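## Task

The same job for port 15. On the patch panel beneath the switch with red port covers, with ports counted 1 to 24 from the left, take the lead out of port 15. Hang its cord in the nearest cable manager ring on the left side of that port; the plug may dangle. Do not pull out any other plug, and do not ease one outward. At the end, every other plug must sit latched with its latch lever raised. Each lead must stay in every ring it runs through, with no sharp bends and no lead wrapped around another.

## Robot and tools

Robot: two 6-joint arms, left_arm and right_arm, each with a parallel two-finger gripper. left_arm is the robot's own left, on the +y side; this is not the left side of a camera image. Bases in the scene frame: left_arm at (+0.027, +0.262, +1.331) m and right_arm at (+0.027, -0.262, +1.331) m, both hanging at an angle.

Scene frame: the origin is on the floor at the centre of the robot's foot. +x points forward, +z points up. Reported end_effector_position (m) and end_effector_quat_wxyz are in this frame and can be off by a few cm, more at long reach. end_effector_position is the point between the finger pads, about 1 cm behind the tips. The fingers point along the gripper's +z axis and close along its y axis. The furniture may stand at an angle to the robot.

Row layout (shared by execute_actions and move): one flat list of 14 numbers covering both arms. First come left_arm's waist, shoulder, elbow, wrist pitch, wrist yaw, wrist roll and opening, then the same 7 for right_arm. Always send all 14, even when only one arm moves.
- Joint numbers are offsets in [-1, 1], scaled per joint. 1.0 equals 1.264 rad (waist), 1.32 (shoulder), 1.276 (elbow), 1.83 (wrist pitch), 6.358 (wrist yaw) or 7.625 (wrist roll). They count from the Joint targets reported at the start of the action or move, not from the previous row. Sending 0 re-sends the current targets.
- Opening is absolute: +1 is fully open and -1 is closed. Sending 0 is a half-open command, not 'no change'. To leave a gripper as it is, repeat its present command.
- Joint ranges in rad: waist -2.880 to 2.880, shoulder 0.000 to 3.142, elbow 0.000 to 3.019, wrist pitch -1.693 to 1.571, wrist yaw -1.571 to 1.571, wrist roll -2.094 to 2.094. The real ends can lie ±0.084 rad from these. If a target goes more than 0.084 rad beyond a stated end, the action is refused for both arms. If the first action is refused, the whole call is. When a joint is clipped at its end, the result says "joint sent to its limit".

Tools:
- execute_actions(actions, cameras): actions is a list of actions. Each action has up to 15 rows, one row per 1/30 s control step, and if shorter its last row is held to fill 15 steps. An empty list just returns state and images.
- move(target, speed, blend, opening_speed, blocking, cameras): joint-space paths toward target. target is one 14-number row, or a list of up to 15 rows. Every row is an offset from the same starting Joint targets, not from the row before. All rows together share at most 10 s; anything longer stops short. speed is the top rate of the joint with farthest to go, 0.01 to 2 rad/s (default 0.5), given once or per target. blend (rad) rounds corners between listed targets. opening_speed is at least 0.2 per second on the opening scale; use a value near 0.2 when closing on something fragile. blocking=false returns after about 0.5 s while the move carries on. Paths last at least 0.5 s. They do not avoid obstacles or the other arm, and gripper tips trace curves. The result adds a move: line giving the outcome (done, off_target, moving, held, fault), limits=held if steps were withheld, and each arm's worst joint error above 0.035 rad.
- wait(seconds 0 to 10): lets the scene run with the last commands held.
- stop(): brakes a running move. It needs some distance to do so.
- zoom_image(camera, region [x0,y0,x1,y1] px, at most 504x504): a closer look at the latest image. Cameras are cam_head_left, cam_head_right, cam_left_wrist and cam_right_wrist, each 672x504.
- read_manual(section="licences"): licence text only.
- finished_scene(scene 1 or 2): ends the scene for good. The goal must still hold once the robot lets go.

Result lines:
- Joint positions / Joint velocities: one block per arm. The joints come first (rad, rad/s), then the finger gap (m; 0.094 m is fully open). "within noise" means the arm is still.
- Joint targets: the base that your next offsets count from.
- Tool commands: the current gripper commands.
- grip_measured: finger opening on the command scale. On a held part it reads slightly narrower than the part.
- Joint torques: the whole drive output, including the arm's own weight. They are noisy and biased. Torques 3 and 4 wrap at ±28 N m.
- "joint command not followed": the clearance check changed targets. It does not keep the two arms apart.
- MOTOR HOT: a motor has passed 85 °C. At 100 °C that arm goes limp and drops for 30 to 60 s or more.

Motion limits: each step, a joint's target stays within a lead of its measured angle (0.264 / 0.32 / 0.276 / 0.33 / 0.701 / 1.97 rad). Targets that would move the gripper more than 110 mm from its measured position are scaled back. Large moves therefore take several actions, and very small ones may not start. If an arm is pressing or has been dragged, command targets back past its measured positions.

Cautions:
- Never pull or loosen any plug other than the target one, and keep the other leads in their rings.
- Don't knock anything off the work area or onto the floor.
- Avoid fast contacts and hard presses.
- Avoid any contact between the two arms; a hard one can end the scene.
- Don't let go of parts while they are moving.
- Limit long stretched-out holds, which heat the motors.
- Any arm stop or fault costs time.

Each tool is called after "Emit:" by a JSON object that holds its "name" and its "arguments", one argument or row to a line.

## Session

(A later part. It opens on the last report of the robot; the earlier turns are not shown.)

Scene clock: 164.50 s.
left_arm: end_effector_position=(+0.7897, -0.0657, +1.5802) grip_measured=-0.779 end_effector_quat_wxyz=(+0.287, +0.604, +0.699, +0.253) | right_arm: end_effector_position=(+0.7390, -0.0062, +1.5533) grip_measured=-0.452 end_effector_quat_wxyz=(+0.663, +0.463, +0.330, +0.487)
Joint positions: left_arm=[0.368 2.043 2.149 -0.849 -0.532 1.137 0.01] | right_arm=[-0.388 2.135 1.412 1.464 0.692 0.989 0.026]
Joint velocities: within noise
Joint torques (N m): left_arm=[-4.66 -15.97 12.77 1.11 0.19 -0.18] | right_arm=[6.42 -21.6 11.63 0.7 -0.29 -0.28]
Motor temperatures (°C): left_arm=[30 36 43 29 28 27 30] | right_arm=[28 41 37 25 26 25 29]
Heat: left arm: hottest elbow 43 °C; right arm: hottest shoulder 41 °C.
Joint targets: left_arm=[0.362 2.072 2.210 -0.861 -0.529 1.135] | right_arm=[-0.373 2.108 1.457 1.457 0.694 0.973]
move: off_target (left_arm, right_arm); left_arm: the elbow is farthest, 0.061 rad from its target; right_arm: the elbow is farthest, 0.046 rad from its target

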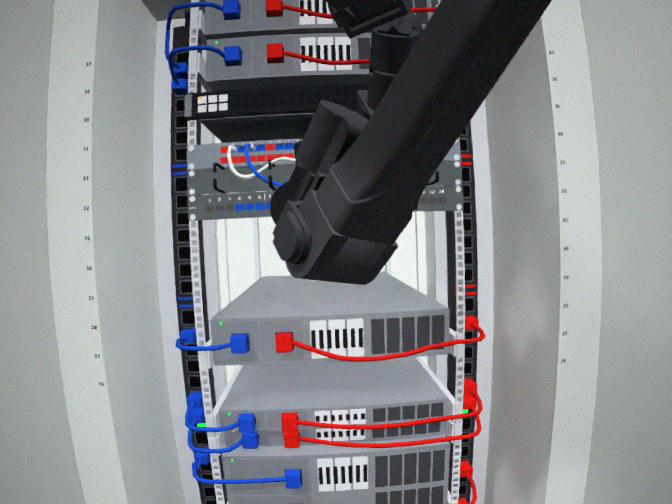

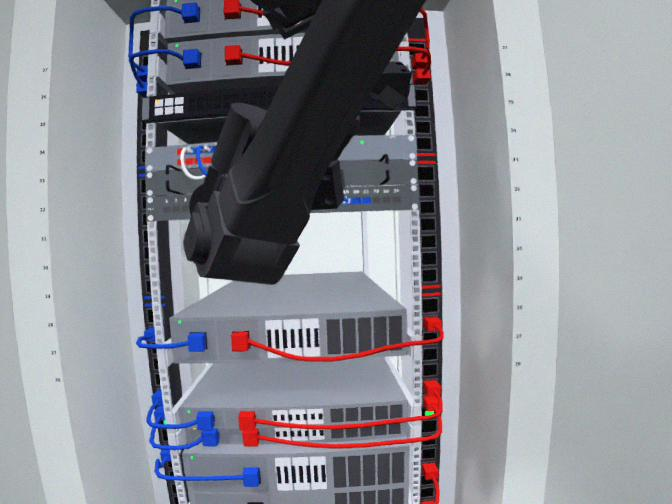

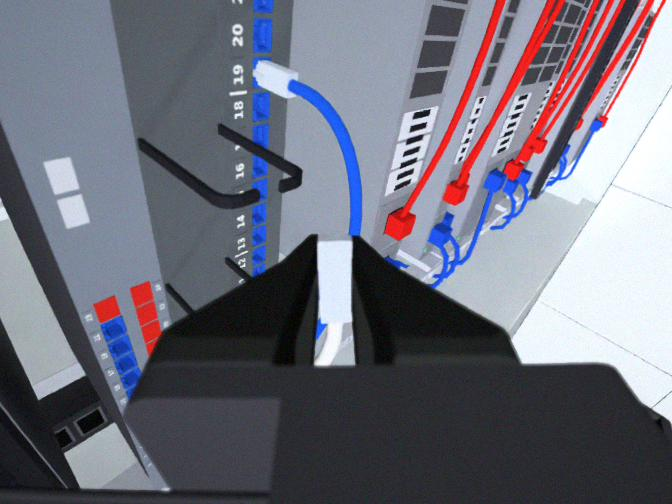

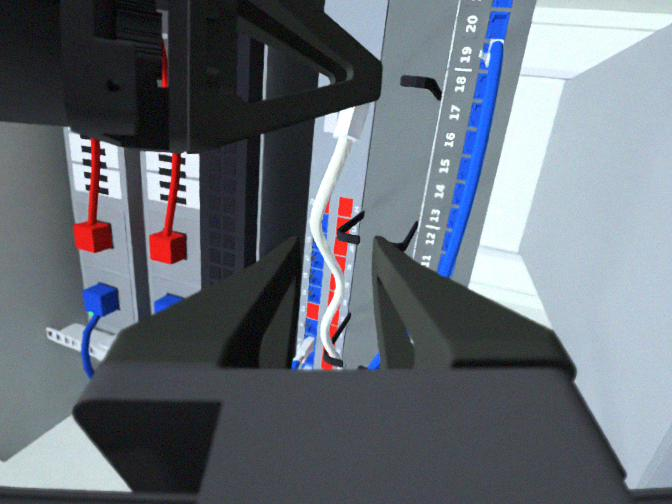

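Emit:
{"name": "move", "arguments": {
  "target": [
    [0,0,0,0,0,0,-1,0,0.0303,0,0,0,0,-0.45],
    [0,0,0,0,0,0,-1,-0.0799,0.1015,0.1387,0.0475,-0.0234,-0.0059,-0.45]
  ],
  "speed": 0.15
}}

Emit:
{"name": "zoom_image", "arguments": {
  "camera": "cam_right_wrist",
  "region": [230, 80, 480, 380]
}}

Scene clock: 167.30 s.
left_arm: end_effector_position=(+0.7897, -0.0657, +1.5802) grip_measured=-0.779 end_effector_quat_wxyz=(+0.287, +0.604, +0.699, +0.253) | right_arm: end_effector_position=(+0.7799, -0.0237, +1.5736) grip_measured=-0.452 end_effector_quat_wxyz=(+0.702, +0.405, +0.286, +0.511)
Joint positions: left_arm=[0.368 2.043 2.149 -0.849 -0.532 1.137 0.01] | right_arm=[-0.458 2.228 1.582 1.529 0.548 0.944 0.026]
Joint velocities: within noise
Joint torques (N m): left_arm=[-5.19 -16.26 12.97 1.11 0.16 -0.14] | right_arm=[3.72 -19.72 12.46 1.43 -0.49 -0.3]
Motor temperatures (°C): left_arm=[30 36 44 29 28 27 30] | right_arm=[28 41 37 25 26 25 29]
Heat: left arm: hottest elbow 44 °C; right arm: hottest shoulder 41 °C.
Joint targets: left_arm=[0.362 2.072 2.210 -0.861 -0.529 1.135] | right_arm=[-0.473 2.242 1.634 1.544 0.545 0.928]
move: off_target (left_arm, right_arm); left_arm: the elbow is farthest, 0.061 rad from its target; right_arm: the elbow is farthest, 0.052 rad from its target

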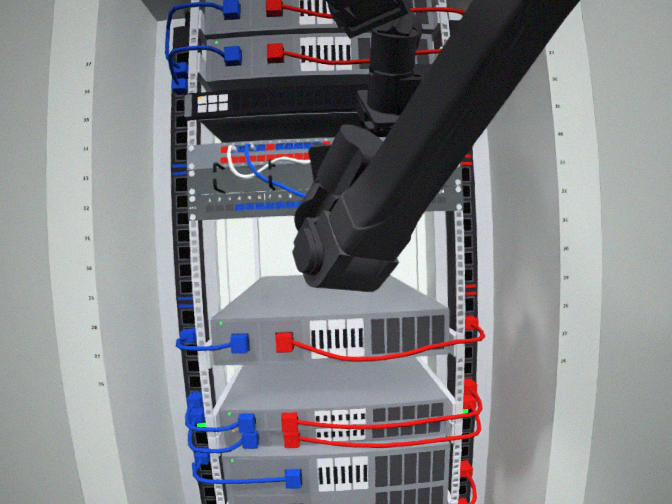

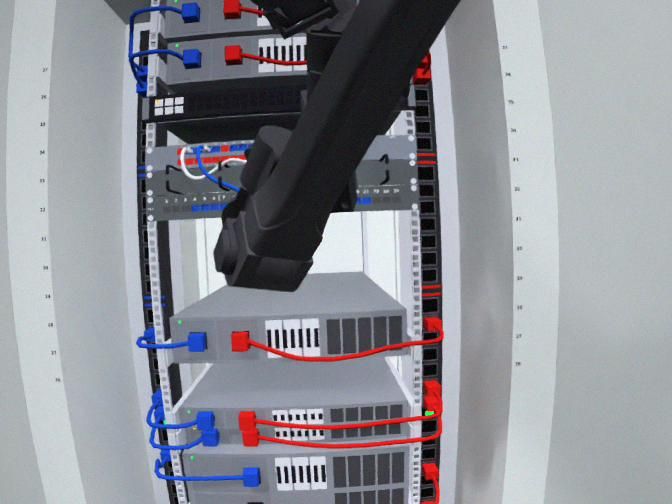

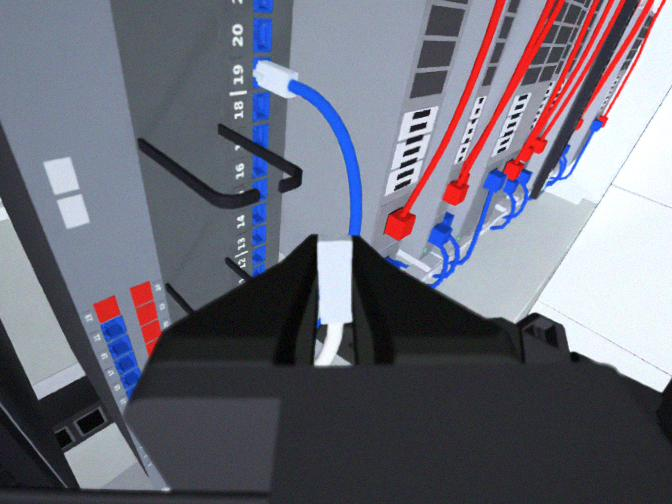

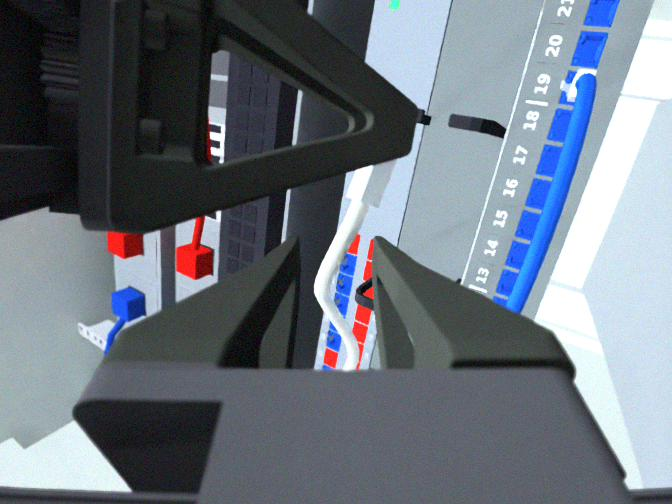

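Scaled by 1.680 from the camera's 672x504 image, which has a finer 960x720 frame.

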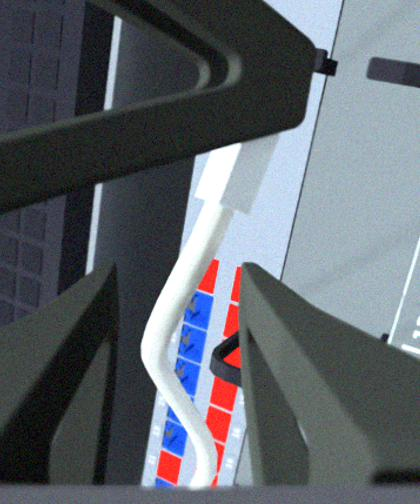

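Emit:
{"name": "move", "arguments": {
  "target": [0,0,0,0,0,0,-1,0,0,0,0,0,0,-0.93],
  "opening_speed": 0.3,
  "cameras": ["cam_right_wrist"]
}}

Emit:
{"name": "zoom_image", "arguments": {
  "camera": "cam_right_wrist",
  "region": [230, 80, 480, 380]
}}

Scene clock: 169.87 s.
left_arm: end_effector_position=(+0.7891, -0.0659, +1.5796) grip_measured=-0.779 end_effector_quat_wxyz=(+0.286, +0.604, +0.700, +0.251) | right_arm: end_effector_position=(+0.7802, -0.0230, +1.5719) grip_measured=-0.918 end_effector_quat_wxyz=(+0.702, +0.404, +0.287, +0.511)
Joint positions: left_arm=[0.368 2.043 2.149 -0.852 -0.53 1.134 0.01] | right_arm=[-0.458 2.232 1.584 1.53 0.547 0.943 0.004]
Joint velocities: within noise
Joint torques (N m): left_arm=[-4.78 -16.44 12.94 1.24 0.01 -0.13] | right_arm=[3.55 -19.84 12.31 1.51 -0.43 -0.26]
Motor temperatures (°C): left_arm=[30 35 45 29 28 27 30] | right_arm=[28 41 38 25 26 25 29]
Heat: left arm: hottest elbow 45 °C; right arm: hottest shoulder 41 °C.
Joint targets: left_arm=[0.362 2.072 2.210 -0.861 -0.529 1.136] | right_arm=[-0.473 2.242 1.635 1.544 0.545 0.928]
move: off_target (left_arm, right_arm); left_arm: the elbow is farthest, 0.061 rad from its target; right_arm: the elbow is farthest, 0.050 rad from its target
Images, in order (width x height): cam_right_wrist 672x504.

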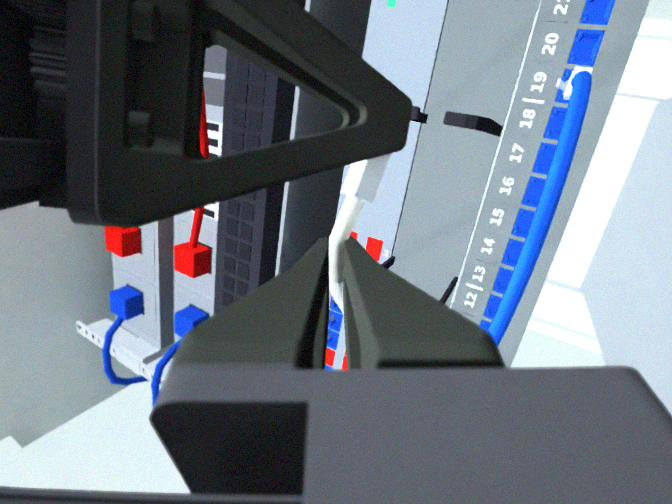

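Scaled by 1.680 from the camera's 672x504 image, which has a finer 960x720 frame.

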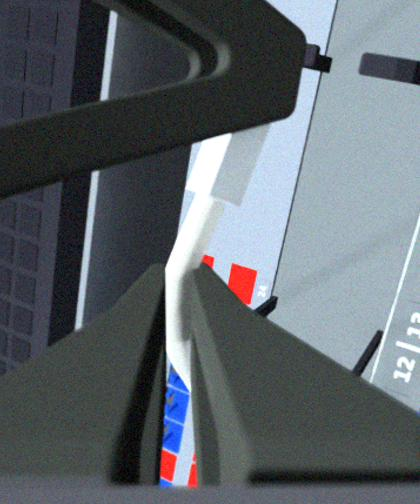

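Emit:
{"name": "move", "arguments": {
  "target": [
    [0,0,0,0,0,0,-0.62,0,0,0,0,0,0,-0.93],
    [0,-0.0265,-0.0431,0,0,0,-0.62,0,0,0,0,0,0,-0.93],
    [-0.0372,-0.1064,-0.1176,-0.0142,-0.0041,0,-0.62,0,0,0,0,0,0,-0.93]
  ],
  "opening_speed": 0.3,
  "speed": 0.12
}}

Emit:
{"name": "zoom_image", "arguments": {
  "camera": "cam_right_wrist",
  "region": [230, 80, 480, 380]
}}

Scene clock: 174.40 s.
left_arm: end_effector_position=(+0.7517, -0.0710, +1.6194) grip_measured=-0.623 end_effector_quat_wxyz=(+0.293, +0.613, +0.689, +0.253) | right_arm: end_effector_position=(+0.7812, -0.0238, +1.5682) grip_measured=-0.922 end_effector_quat_wxyz=(+0.703, +0.404, +0.289, +0.510)
Joint positions: left_arm=[0.323 1.941 2.07 -0.872 -0.552 1.133 0.018] | right_arm=[-0.46 2.237 1.584 1.53 0.546 0.943 0.004]
Joint velocities: within noise
Joint torques (N m): left_arm=[-4.54 -18.43 7.77 0.83 -0.11 -0.16] | right_arm=[3.84 -20.31 12.27 1.48 -0.38 -0.27]
Motor temperatures (°C): left_arm=[30 36 45 29 28 27 30] | right_arm=[28 41 39 25 26 25 29]
Heat: left arm: hottest elbow 45 °C; right arm: hottest shoulder 41 °C.
Joint targets: left_arm=[0.315 1.932 2.060 -0.887 -0.555 1.135] | right_arm=[-0.474 2.242 1.635 1.544 0.545 0.928]
move: off_target (right_arm); right_arm: the elbow is farthest, 0.051 rad from its target

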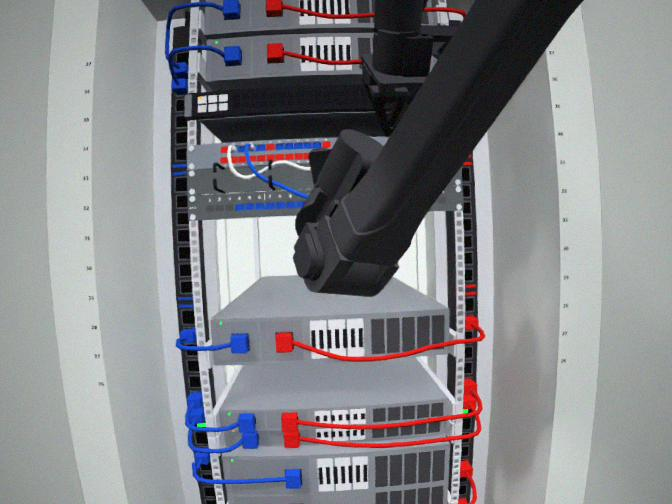

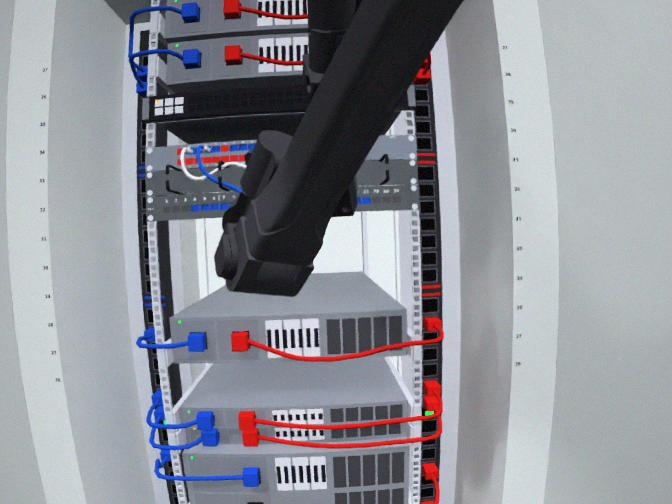

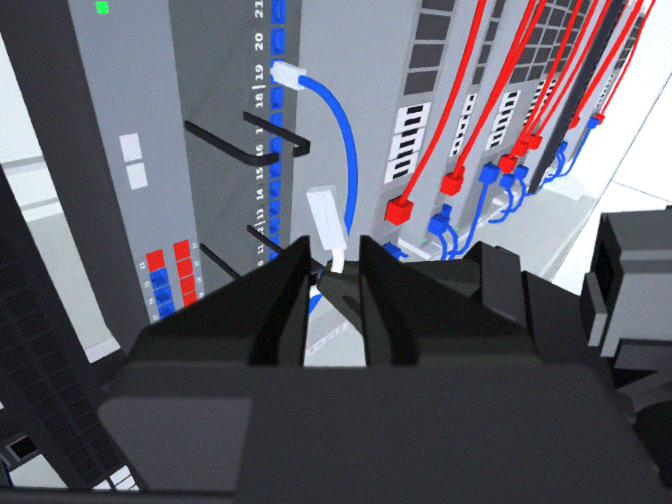

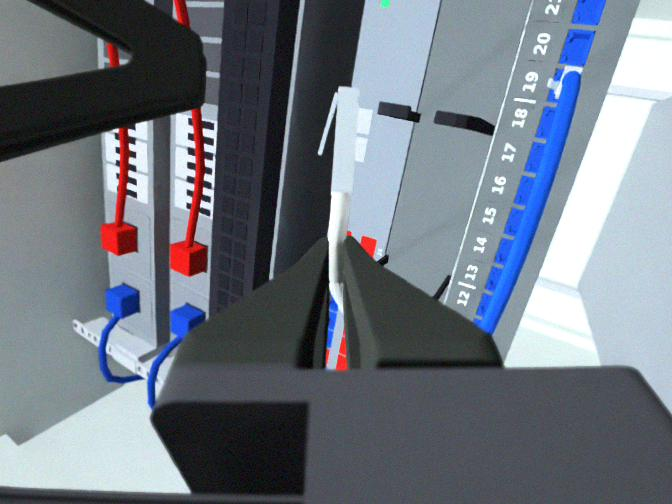

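Scaled by 1.680 from the camera's 672x504 image, which has a finer 960x720 frame.

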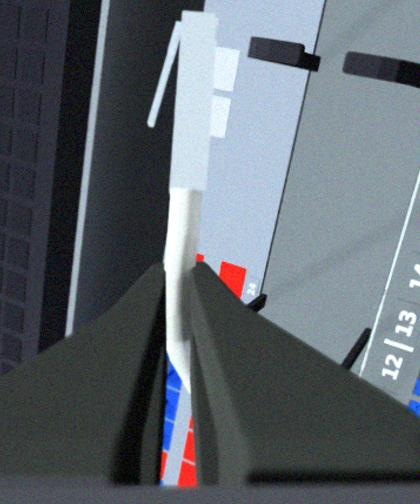

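Emit:
{"name": "move", "arguments": {
  "target": [
    [0.0198,-0.1076,-0.0627,0.0148,0,0,-0.62,0,0,0,0,0,0,-0.93],
    [0.1068,-0.2212,-0.2508,0.1568,0.0087,0,-0.62,0,0,0,0,0,0,-0.93],
    [0.2097,-0.1758,-0.7147,0.8672,0.0304,-0.3317,-0.62,0,0,0,0,0,0,-0.93]
  ],
  "speed": [0.3,0.4,1.0],
  "blend": 0.05
}}

Emit:
{"name": "zoom_image", "arguments": {
  "camera": "cam_head_left",
  "region": [180, 100, 480, 325]
}}

Scene clock: 180.67 s.
left_arm: end_effector_position=(+0.7422, +0.1006, +1.5888) grip_measured=-0.623 end_effector_quat_wxyz=(+0.501, -0.500, +0.505, -0.493) | right_arm: end_effector_position=(+0.7812, -0.0237, +1.5682) grip_measured=-0.922 end_effector_quat_wxyz=(+0.703, +0.404, +0.289, +0.510)
Joint positions: left_arm=[0.569 1.677 1.157 0.678 -0.365 -1.386 0.018] | right_arm=[-0.46 2.237 1.584 1.53 0.545 0.943 0.004]
Joint velocities: within noise
Joint torques (N m): left_arm=[-1.79 -11.69 6.76 2.89 0.37 -0.08] | right_arm=[3.84 -20.31 12.21 1.54 -0.36 -0.28]
Motor temperatures (°C): left_arm=[30 36 44 29 28 27 29] | right_arm=[28 41 40 25 26 25 29]
Heat: left arm: hottest elbow 44 °C; right arm: hottest shoulder 41 °C.
Joint targets: left_arm=[0.580 1.700 1.148 0.700 -0.362 -1.394] | right_arm=[-0.474 2.242 1.635 1.544 0.545 0.928]
move: off_target (right_arm); right_arm: the elbow is farthest, 0.051 rad from its target

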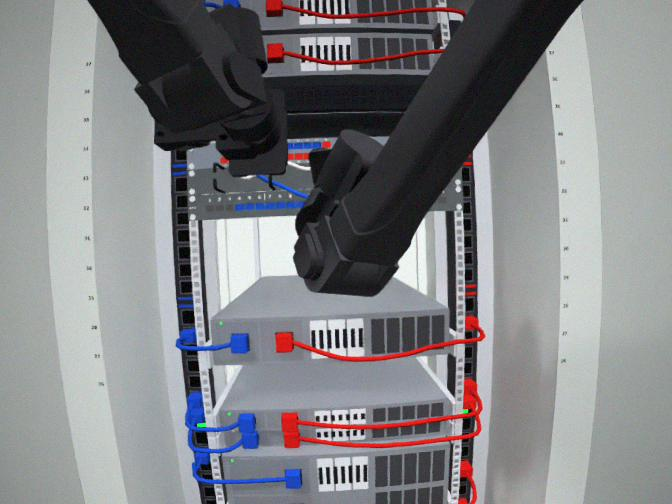

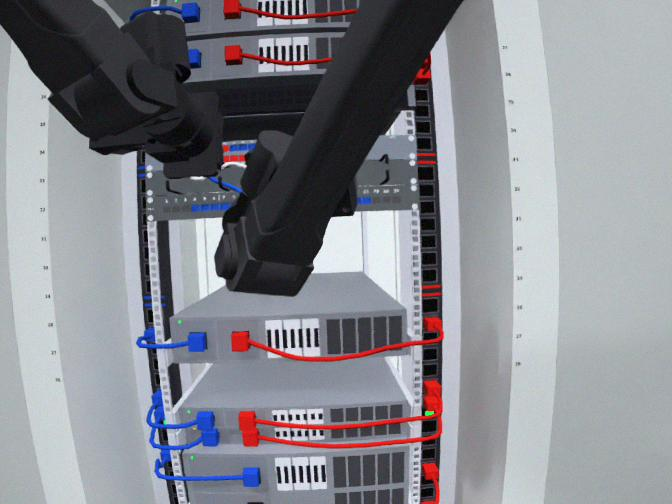

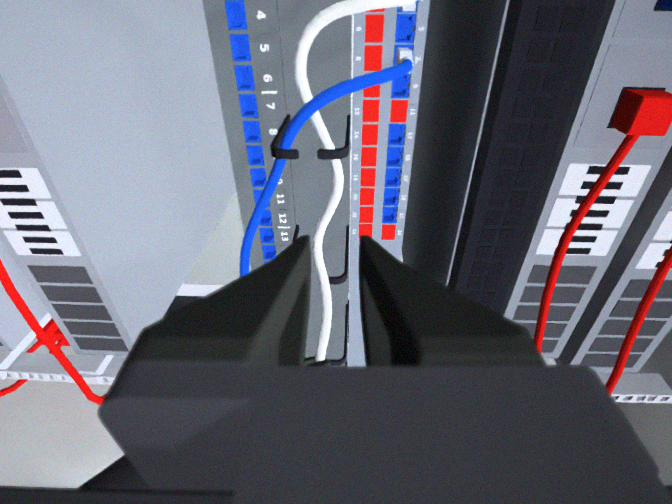

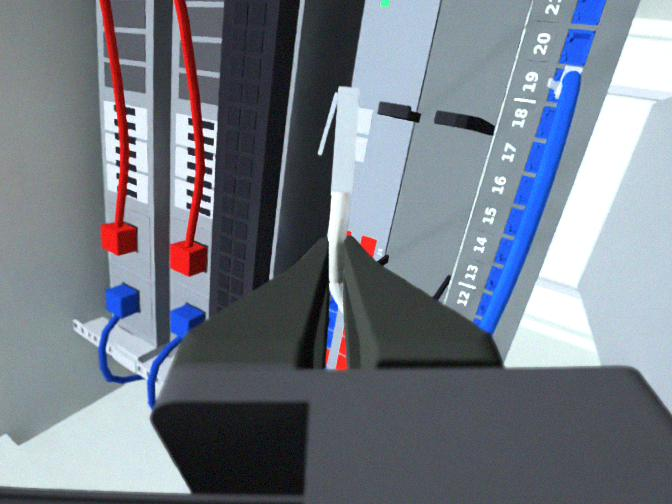

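Scaled by 1.680 from the camera's 672x504 image, which has a finer 960x720 frame.

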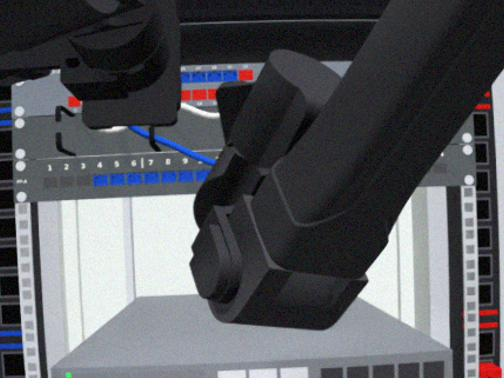

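Emit:
{"name": "zoom_image", "arguments": {
  "camera": "cam_left_wrist",
  "region": [200, 0, 440, 240]
}}

Emit:
{"name": "zoom_image", "arguments": {
  "camera": "cam_left_wrist",
  "region": [220, 180, 420, 380]
}}

Scaled by 2.100 from the camera's 672x504 image, which has a finer 960x720 frame.

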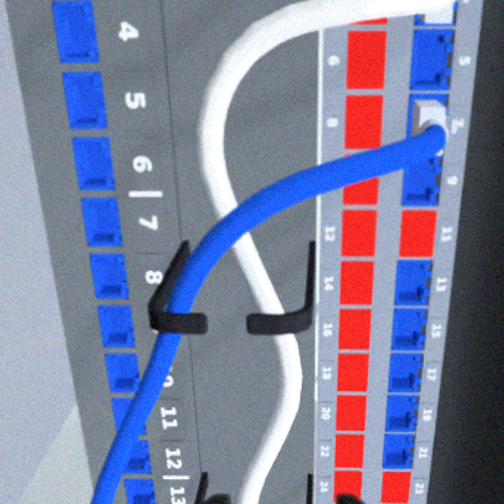

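Scaled by 2.520 from the camera's 672x504 image, which has a finer 960x720 frame.

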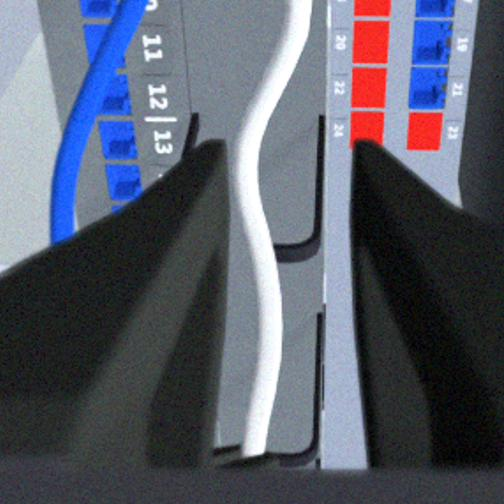

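Emit:
{"name": "move", "arguments": {
  "target": [0,0,0,0,0,0,-0.62,-0.0633,-0.2667,-0.145,-0.4945,-0.0249,0.0620,-0.93],
  "speed": 0.3
}}

Emit:
{"name": "zoom_image", "arguments": {
  "camera": "cam_left_wrist",
  "region": [200, 100, 440, 380]
}}

Scene clock: 186.03 s.
left_arm: end_effector_position=(+0.7422, +0.1006, +1.5888) grip_measured=-0.623 end_effector_quat_wxyz=(+0.501, -0.501, +0.505, -0.493) | right_arm: end_effector_position=(+0.8173, -0.0353, +1.5651) grip_measured=-0.922 end_effector_quat_wxyz=(+0.497, +0.494, +0.504, +0.505)
Joint positions: left_arm=[0.569 1.677 1.157 0.678 -0.365 -1.387 0.018] | right_arm=[-0.526 1.925 1.451 0.645 0.384 1.386 0.004]
Joint velocities: within noise
Joint torques (N m): left_arm=[-1.79 -11.63 6.71 2.92 0.38 -0.11] | right_arm=[2.2 -22.24 9.42 1.47 0.02 0.03]
Motor temperatures (°C): left_arm=[30 35 44 29 28 27 29] | right_arm=[28 41 40 25 26 24 30]
Heat: left arm: hottest elbow 44 °C; right arm: hottest shoulder 41 °C.
Joint targets: left_arm=[0.580 1.700 1.148 0.700 -0.362 -1.394] | right_arm=[-0.553 1.890 1.449 0.639 0.387 1.401]
move: done

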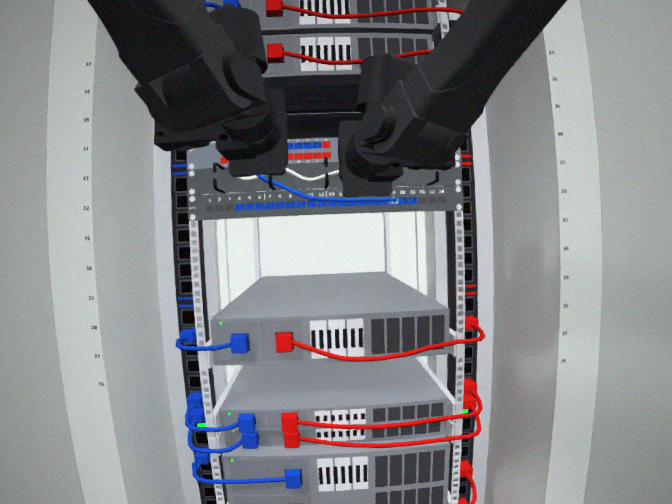

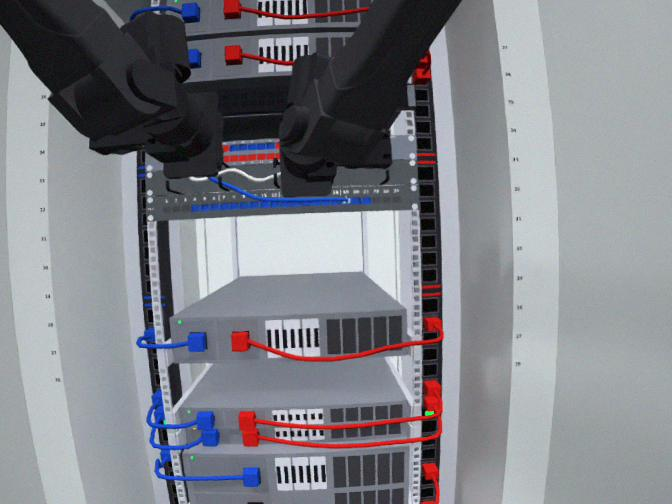

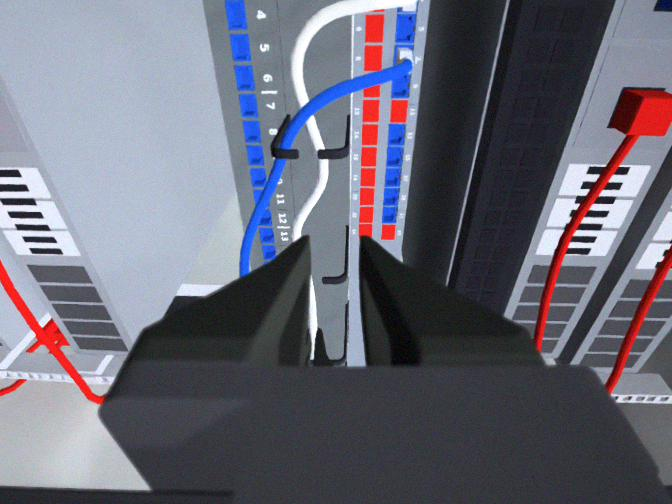

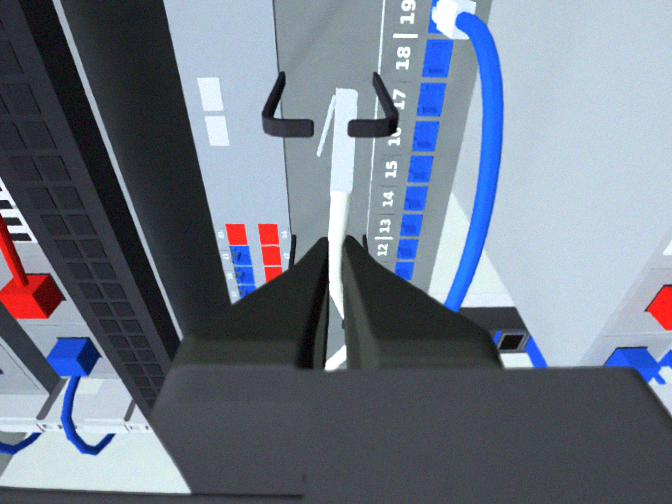

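Scaled by 1.800 from the camera's 672x504 image, which has a finer 960x720 frame.

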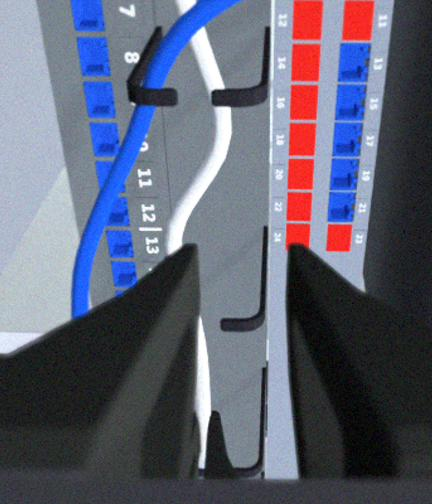

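Emit:
{"name": "move", "arguments": {
  "target": [
    [-0.0411,0.1530,0.2139,-0.0055,-0.0038,0,-0.5,0,0,0,0,0,0,-0.93]
  ],
  "speed": 0.2,
  "cameras": ["cam_left_wrist","cam_right_wrist"]
}}

Emit:
{"name": "zoom_image", "arguments": {
  "camera": "cam_left_wrist",
  "region": [180, 60, 480, 380]
}}

Scene clock: 189.53 s.
left_arm: end_effector_position=(+0.7990, +0.0512, +1.5651) grip_measured=-0.503 end_effector_quat_wxyz=(+0.499, -0.497, +0.501, -0.503) | right_arm: end_effector_position=(+0.8173, -0.0353, +1.5649) grip_measured=-0.922 end_effector_quat_wxyz=(+0.496, +0.495, +0.504, +0.505)
Joint positions: left_arm=[0.537 1.875 1.37 0.678 -0.383 -1.387 0.023] | right_arm=[-0.526 1.925 1.451 0.644 0.384 1.387 0.004]
Joint velocities: within noise
Joint torques (N m): left_arm=[-4.19 -13.1 10.93 2.24 0.09 -0.09] | right_arm=[2.32 -22.24 9.4 1.39 0.02 0.03]
Motor temperatures (°C): left_arm=[30 35 43 29 28 27 29] | right_arm=[28 42 40 25 26 24 30]
Heat: left arm: hottest elbow 43 °C; right arm: hottest shoulder 42 °C.
Joint targets: left_arm=[0.528 1.902 1.421 0.690 -0.386 -1.394] | right_arm=[-0.553 1.890 1.449 0.639 0.387 1.401]
move: off_target (left_arm); left_arm: the elbow is farthest, 0.051 rad from its target
Images, in order (width x height): cam_left_wrist 672x504, cam_right_wrist 672x504.

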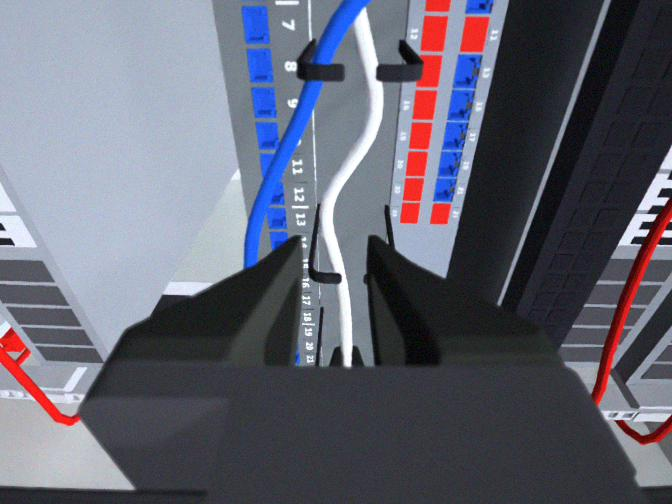

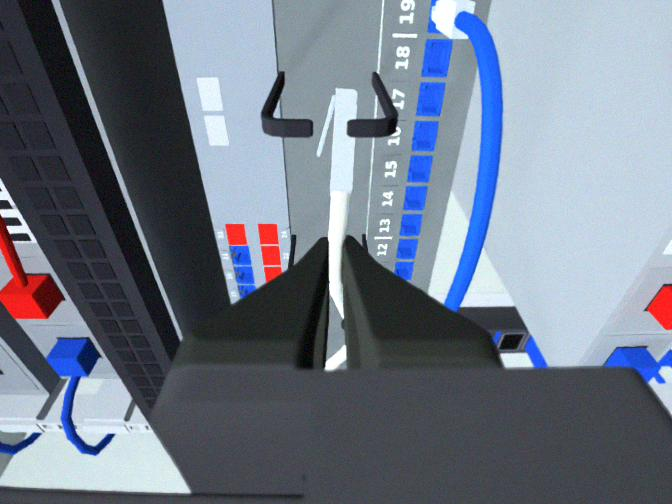

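Scaled by 1.575 from the camera's 672x504 image, which has a finer 960x720 frame.

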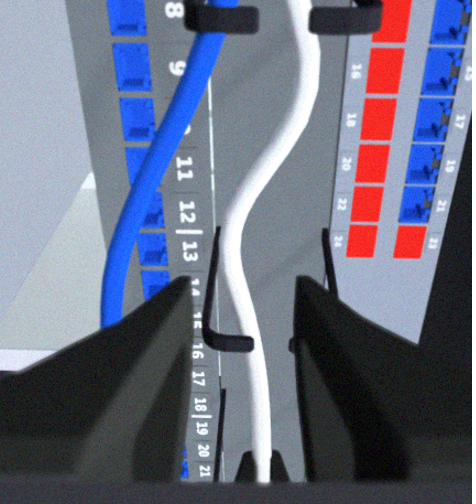

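Emit:
{"name": "move", "arguments": {
  "target": [0.0467,0.0682,0.1262,-0.0557,0.0040,0,-0.5,0,0,0,0,0,0,-0.93],
  "speed": 0.12,
  "cameras": ["cam_left_wrist","cam_right_wrist"]
}}

Emit:
{"name": "zoom_image", "arguments": {
  "camera": "cam_left_wrist",
  "region": [180, 60, 480, 380]
}}

Scene clock: 191.57 s.
left_arm: end_effector_position=(+0.8469, +0.0607, +1.5651) grip_measured=-0.503 end_effector_quat_wxyz=(+0.505, -0.500, +0.499, -0.496) | right_arm: end_effector_position=(+0.8173, -0.0353, +1.5649) grip_measured=-0.922 end_effector_quat_wxyz=(+0.496, +0.495, +0.504, +0.505)
Joint positions: left_arm=[0.575 1.961 1.53 0.604 -0.363 -1.387 0.023] | right_arm=[-0.526 1.925 1.451 0.644 0.384 1.387 0.004]
Joint velocities: within noise
Joint torques (N m): left_arm=[-2.55 -14.33 11.08 1.32 0.34 -0.09] | right_arm=[2.02 -22.01 9.5 1.47 0.03 0.04]
Motor temperatures (°C): left_arm=[30 35 43 29 28 27 29] | right_arm=[28 42 39 25 26 24 30]
Heat: left arm: hottest elbow 43 °C; right arm: hottest shoulder 42 °C.
Joint targets: left_arm=[0.587 1.992 1.582 0.588 -0.361 -1.394] | right_arm=[-0.553 1.890 1.449 0.639 0.387 1.401]
move: off_target (left_arm); left_arm: the elbow is farthest, 0.052 rad from its target
Images, in order (width x height): cam_left_wrist 672x504, cam_right_wrist 672x504.

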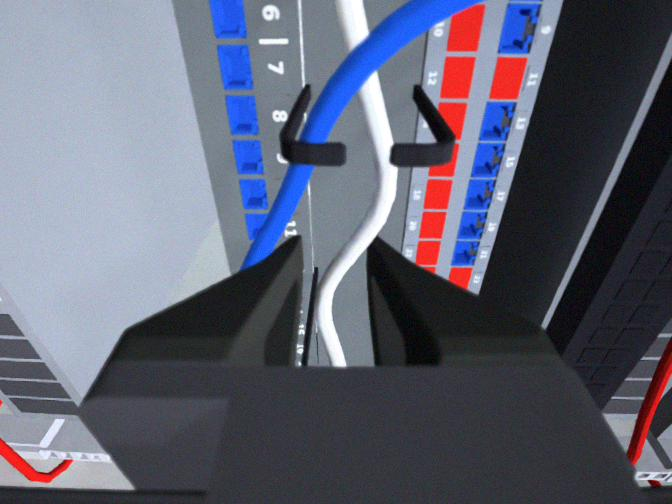

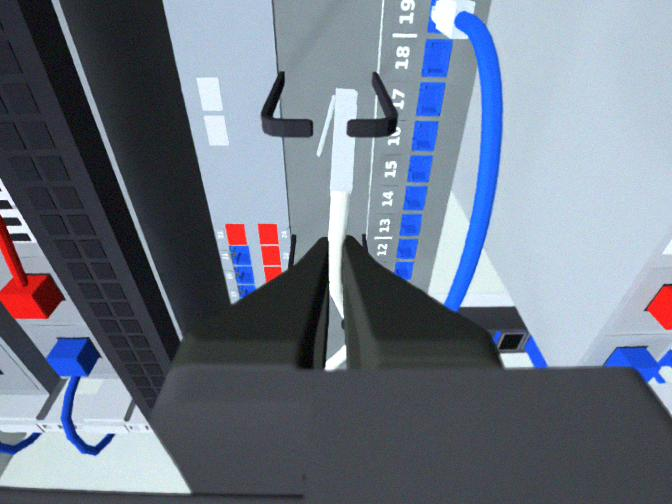

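Scaled by 1.575 from the camera's 672x504 image, which has a finer 960x720 frame.

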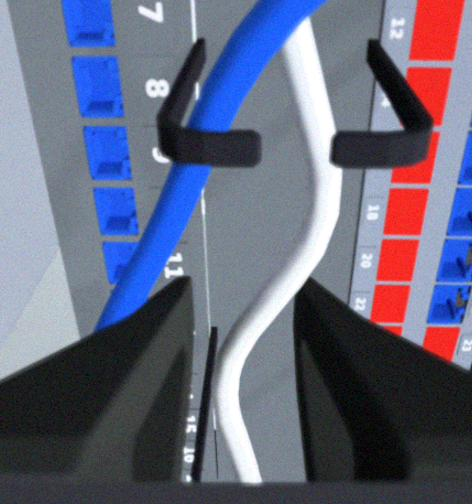

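Emit:
{"name": "move", "arguments": {
  "target": [0,0,0,0,0,0,-0.9,0,0,0,0,0,0,-0.93],
  "opening_speed": 0.3,
  "cameras": ["cam_left_wrist","cam_right_wrist"]
}}

Emit:
{"name": "zoom_image", "arguments": {
  "camera": "cam_left_wrist",
  "region": [180, 60, 480, 380]
}}

Emit:
{"name": "zoom_image", "arguments": {
  "camera": "cam_right_wrist",
  "region": [180, 60, 480, 380]
}}

Scene clock: 193.63 s.
left_arm: end_effector_position=(+0.8471, +0.0599, +1.5625) grip_measured=-0.897 end_effector_quat_wxyz=(+0.503, -0.500, +0.501, -0.495) | right_arm: end_effector_position=(+0.8171, -0.0356, +1.5682) grip_measured=-0.922 end_effector_quat_wxyz=(+0.496, +0.494, +0.502, +0.507)
Joint positions: left_arm=[0.575 1.964 1.53 0.601 -0.361 -1.387 0.005] | right_arm=[-0.526 1.92 1.451 0.644 0.382 1.389 0.004]
Joint velocities: left_arm=[-0.005 0.005 0.027 -0.007 -0.037 -0.066 0.004] | right_arm=[within noise]
Joint torques (N m): left_arm=[-2.37 -15.21 11.11 1.35 0.25 -0.08] | right_arm=[2.08 -21.83 9.47 1.46 0.1 0]
Motor temperatures (°C): left_arm=[30 35 44 29 28 27 29] | right_arm=[28 42 39 25 26 24 30]
Heat: left arm: hottest elbow 44 °C; right arm: hottest shoulder 42 °C.
Joint targets: left_arm=[0.587 1.992 1.582 0.588 -0.360 -1.394] | right_arm=[-0.553 1.890 1.449 0.639 0.387 1.400]
move: off_target (left_arm); left_arm: the elbow is farthest, 0.052 rad from its target
Images, in order (width x height): cam_left_wrist 672x504, cam_right_wrist 672x504.

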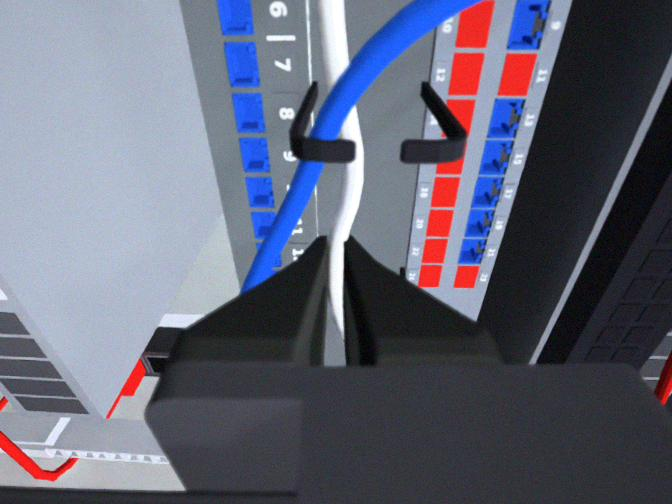

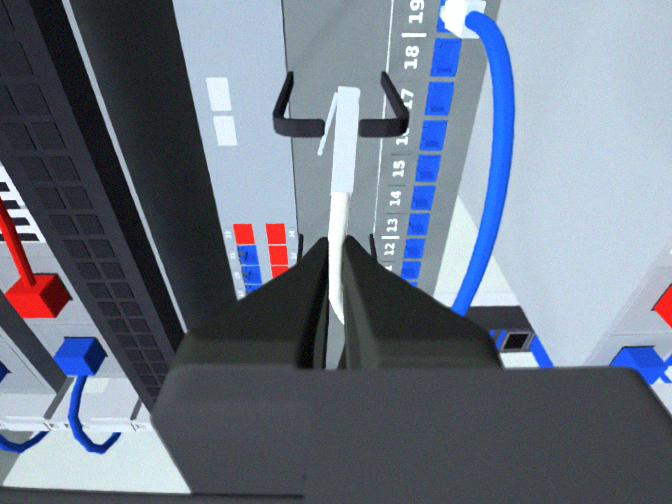

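Scaled by 1.575 from the camera's 672x504 image, which has a finer 960x720 frame.

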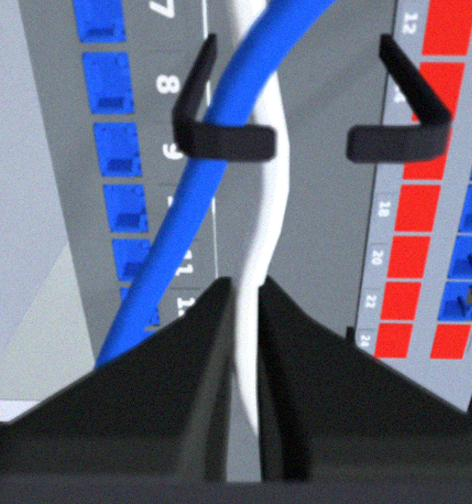

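Scaled by 1.575 from the camera's 672x504 image, which has a finer 960x720 frame.

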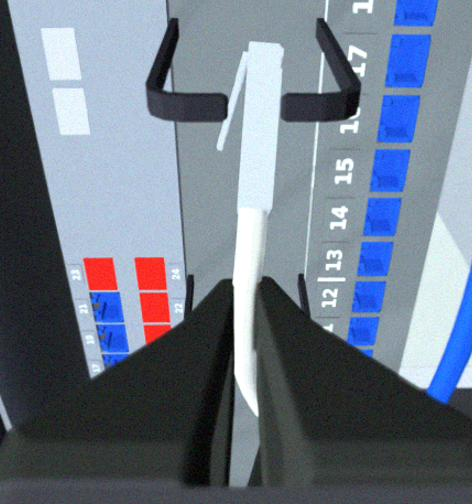

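Emit:
{"name": "move", "arguments": {
  "target": [0,0,0.0155,-0.0104,0,0,-0.9,0,0,0,0,0,0,-0.93],
  "speed": 0.1,
  "cameras": ["cam_left_wrist","cam_right_wrist"]
}}

Emit:
{"name": "zoom_image", "arguments": {
  "camera": "cam_left_wrist",
  "region": [180, 60, 480, 380]
}}

Emit:
{"name": "zoom_image", "arguments": {
  "camera": "cam_head_left",
  "region": [250, 120, 410, 230]
}}

Scene clock: 195.33 s.
left_arm: end_effector_position=(+0.8501, +0.0594, +1.5662) grip_measured=-0.897 end_effector_quat_wxyz=(+0.503, -0.500, +0.503, -0.494) | right_arm: end_effector_position=(+0.8170, -0.0358, +1.5688) grip_measured=-0.922 end_effector_quat_wxyz=(+0.496, +0.494, +0.502, +0.507)
Joint positions: left_arm=[0.575 1.964 1.545 0.581 -0.361 -1.387 0.005] | right_arm=[-0.526 1.92 1.451 0.644 0.382 1.389 0.004]
Joint velocities: within noise
Joint torques (N m): left_arm=[-1.85 -15.68 11.7 1.43 0.28 -0.06] | right_arm=[2.37 -21.66 9.43 1.46 0.12 0.01]
Motor temperatures (°C): left_arm=[30 35 44 29 28 27 29] | right_arm=[28 42 39 25 26 24 30]
Heat: left arm: hottest elbow 44 °C; right arm: hottest shoulder 42 °C.
Joint targets: left_arm=[0.587 1.992 1.602 0.569 -0.360 -1.394] | right_arm=[-0.553 1.890 1.449 0.639 0.387 1.400]
move: off_target (left_arm); left_arm: the elbow is farthest, 0.057 rad from its target
Images, in order (width x height): cam_left_wrist 672x504, cam_right_wrist 672x504.

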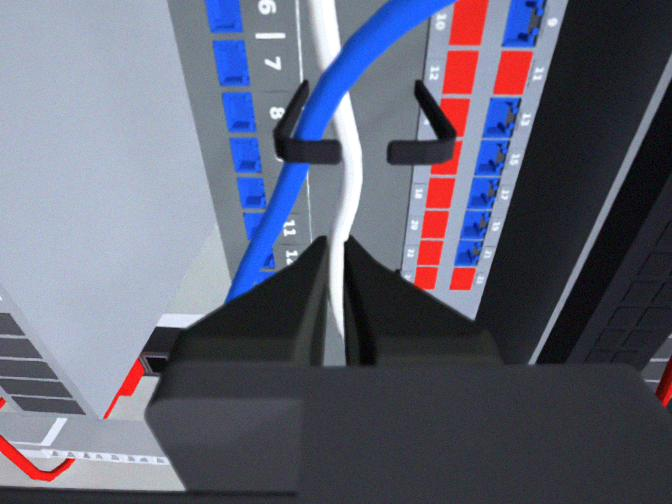

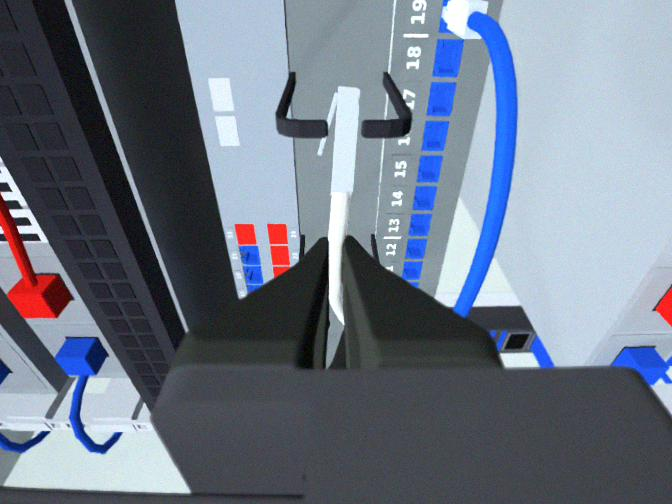

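Scaled by 1.575 from the camera's 672x504 image, which has a finer 960x720 frame.

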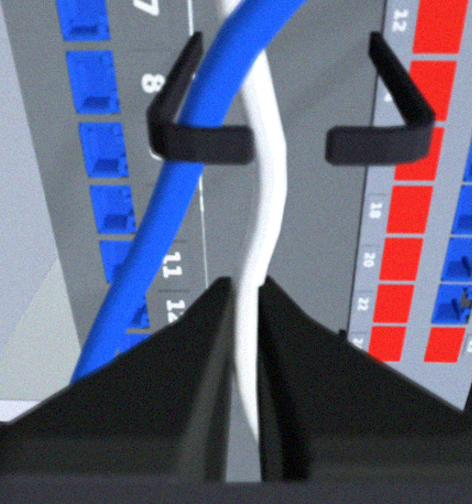

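This scene's latest camera images include none from cam_head_left. They are from: cam_left_wrist, cam_right_wrist. cam_head_left's image comes with the result of a call that names it in "cameras".


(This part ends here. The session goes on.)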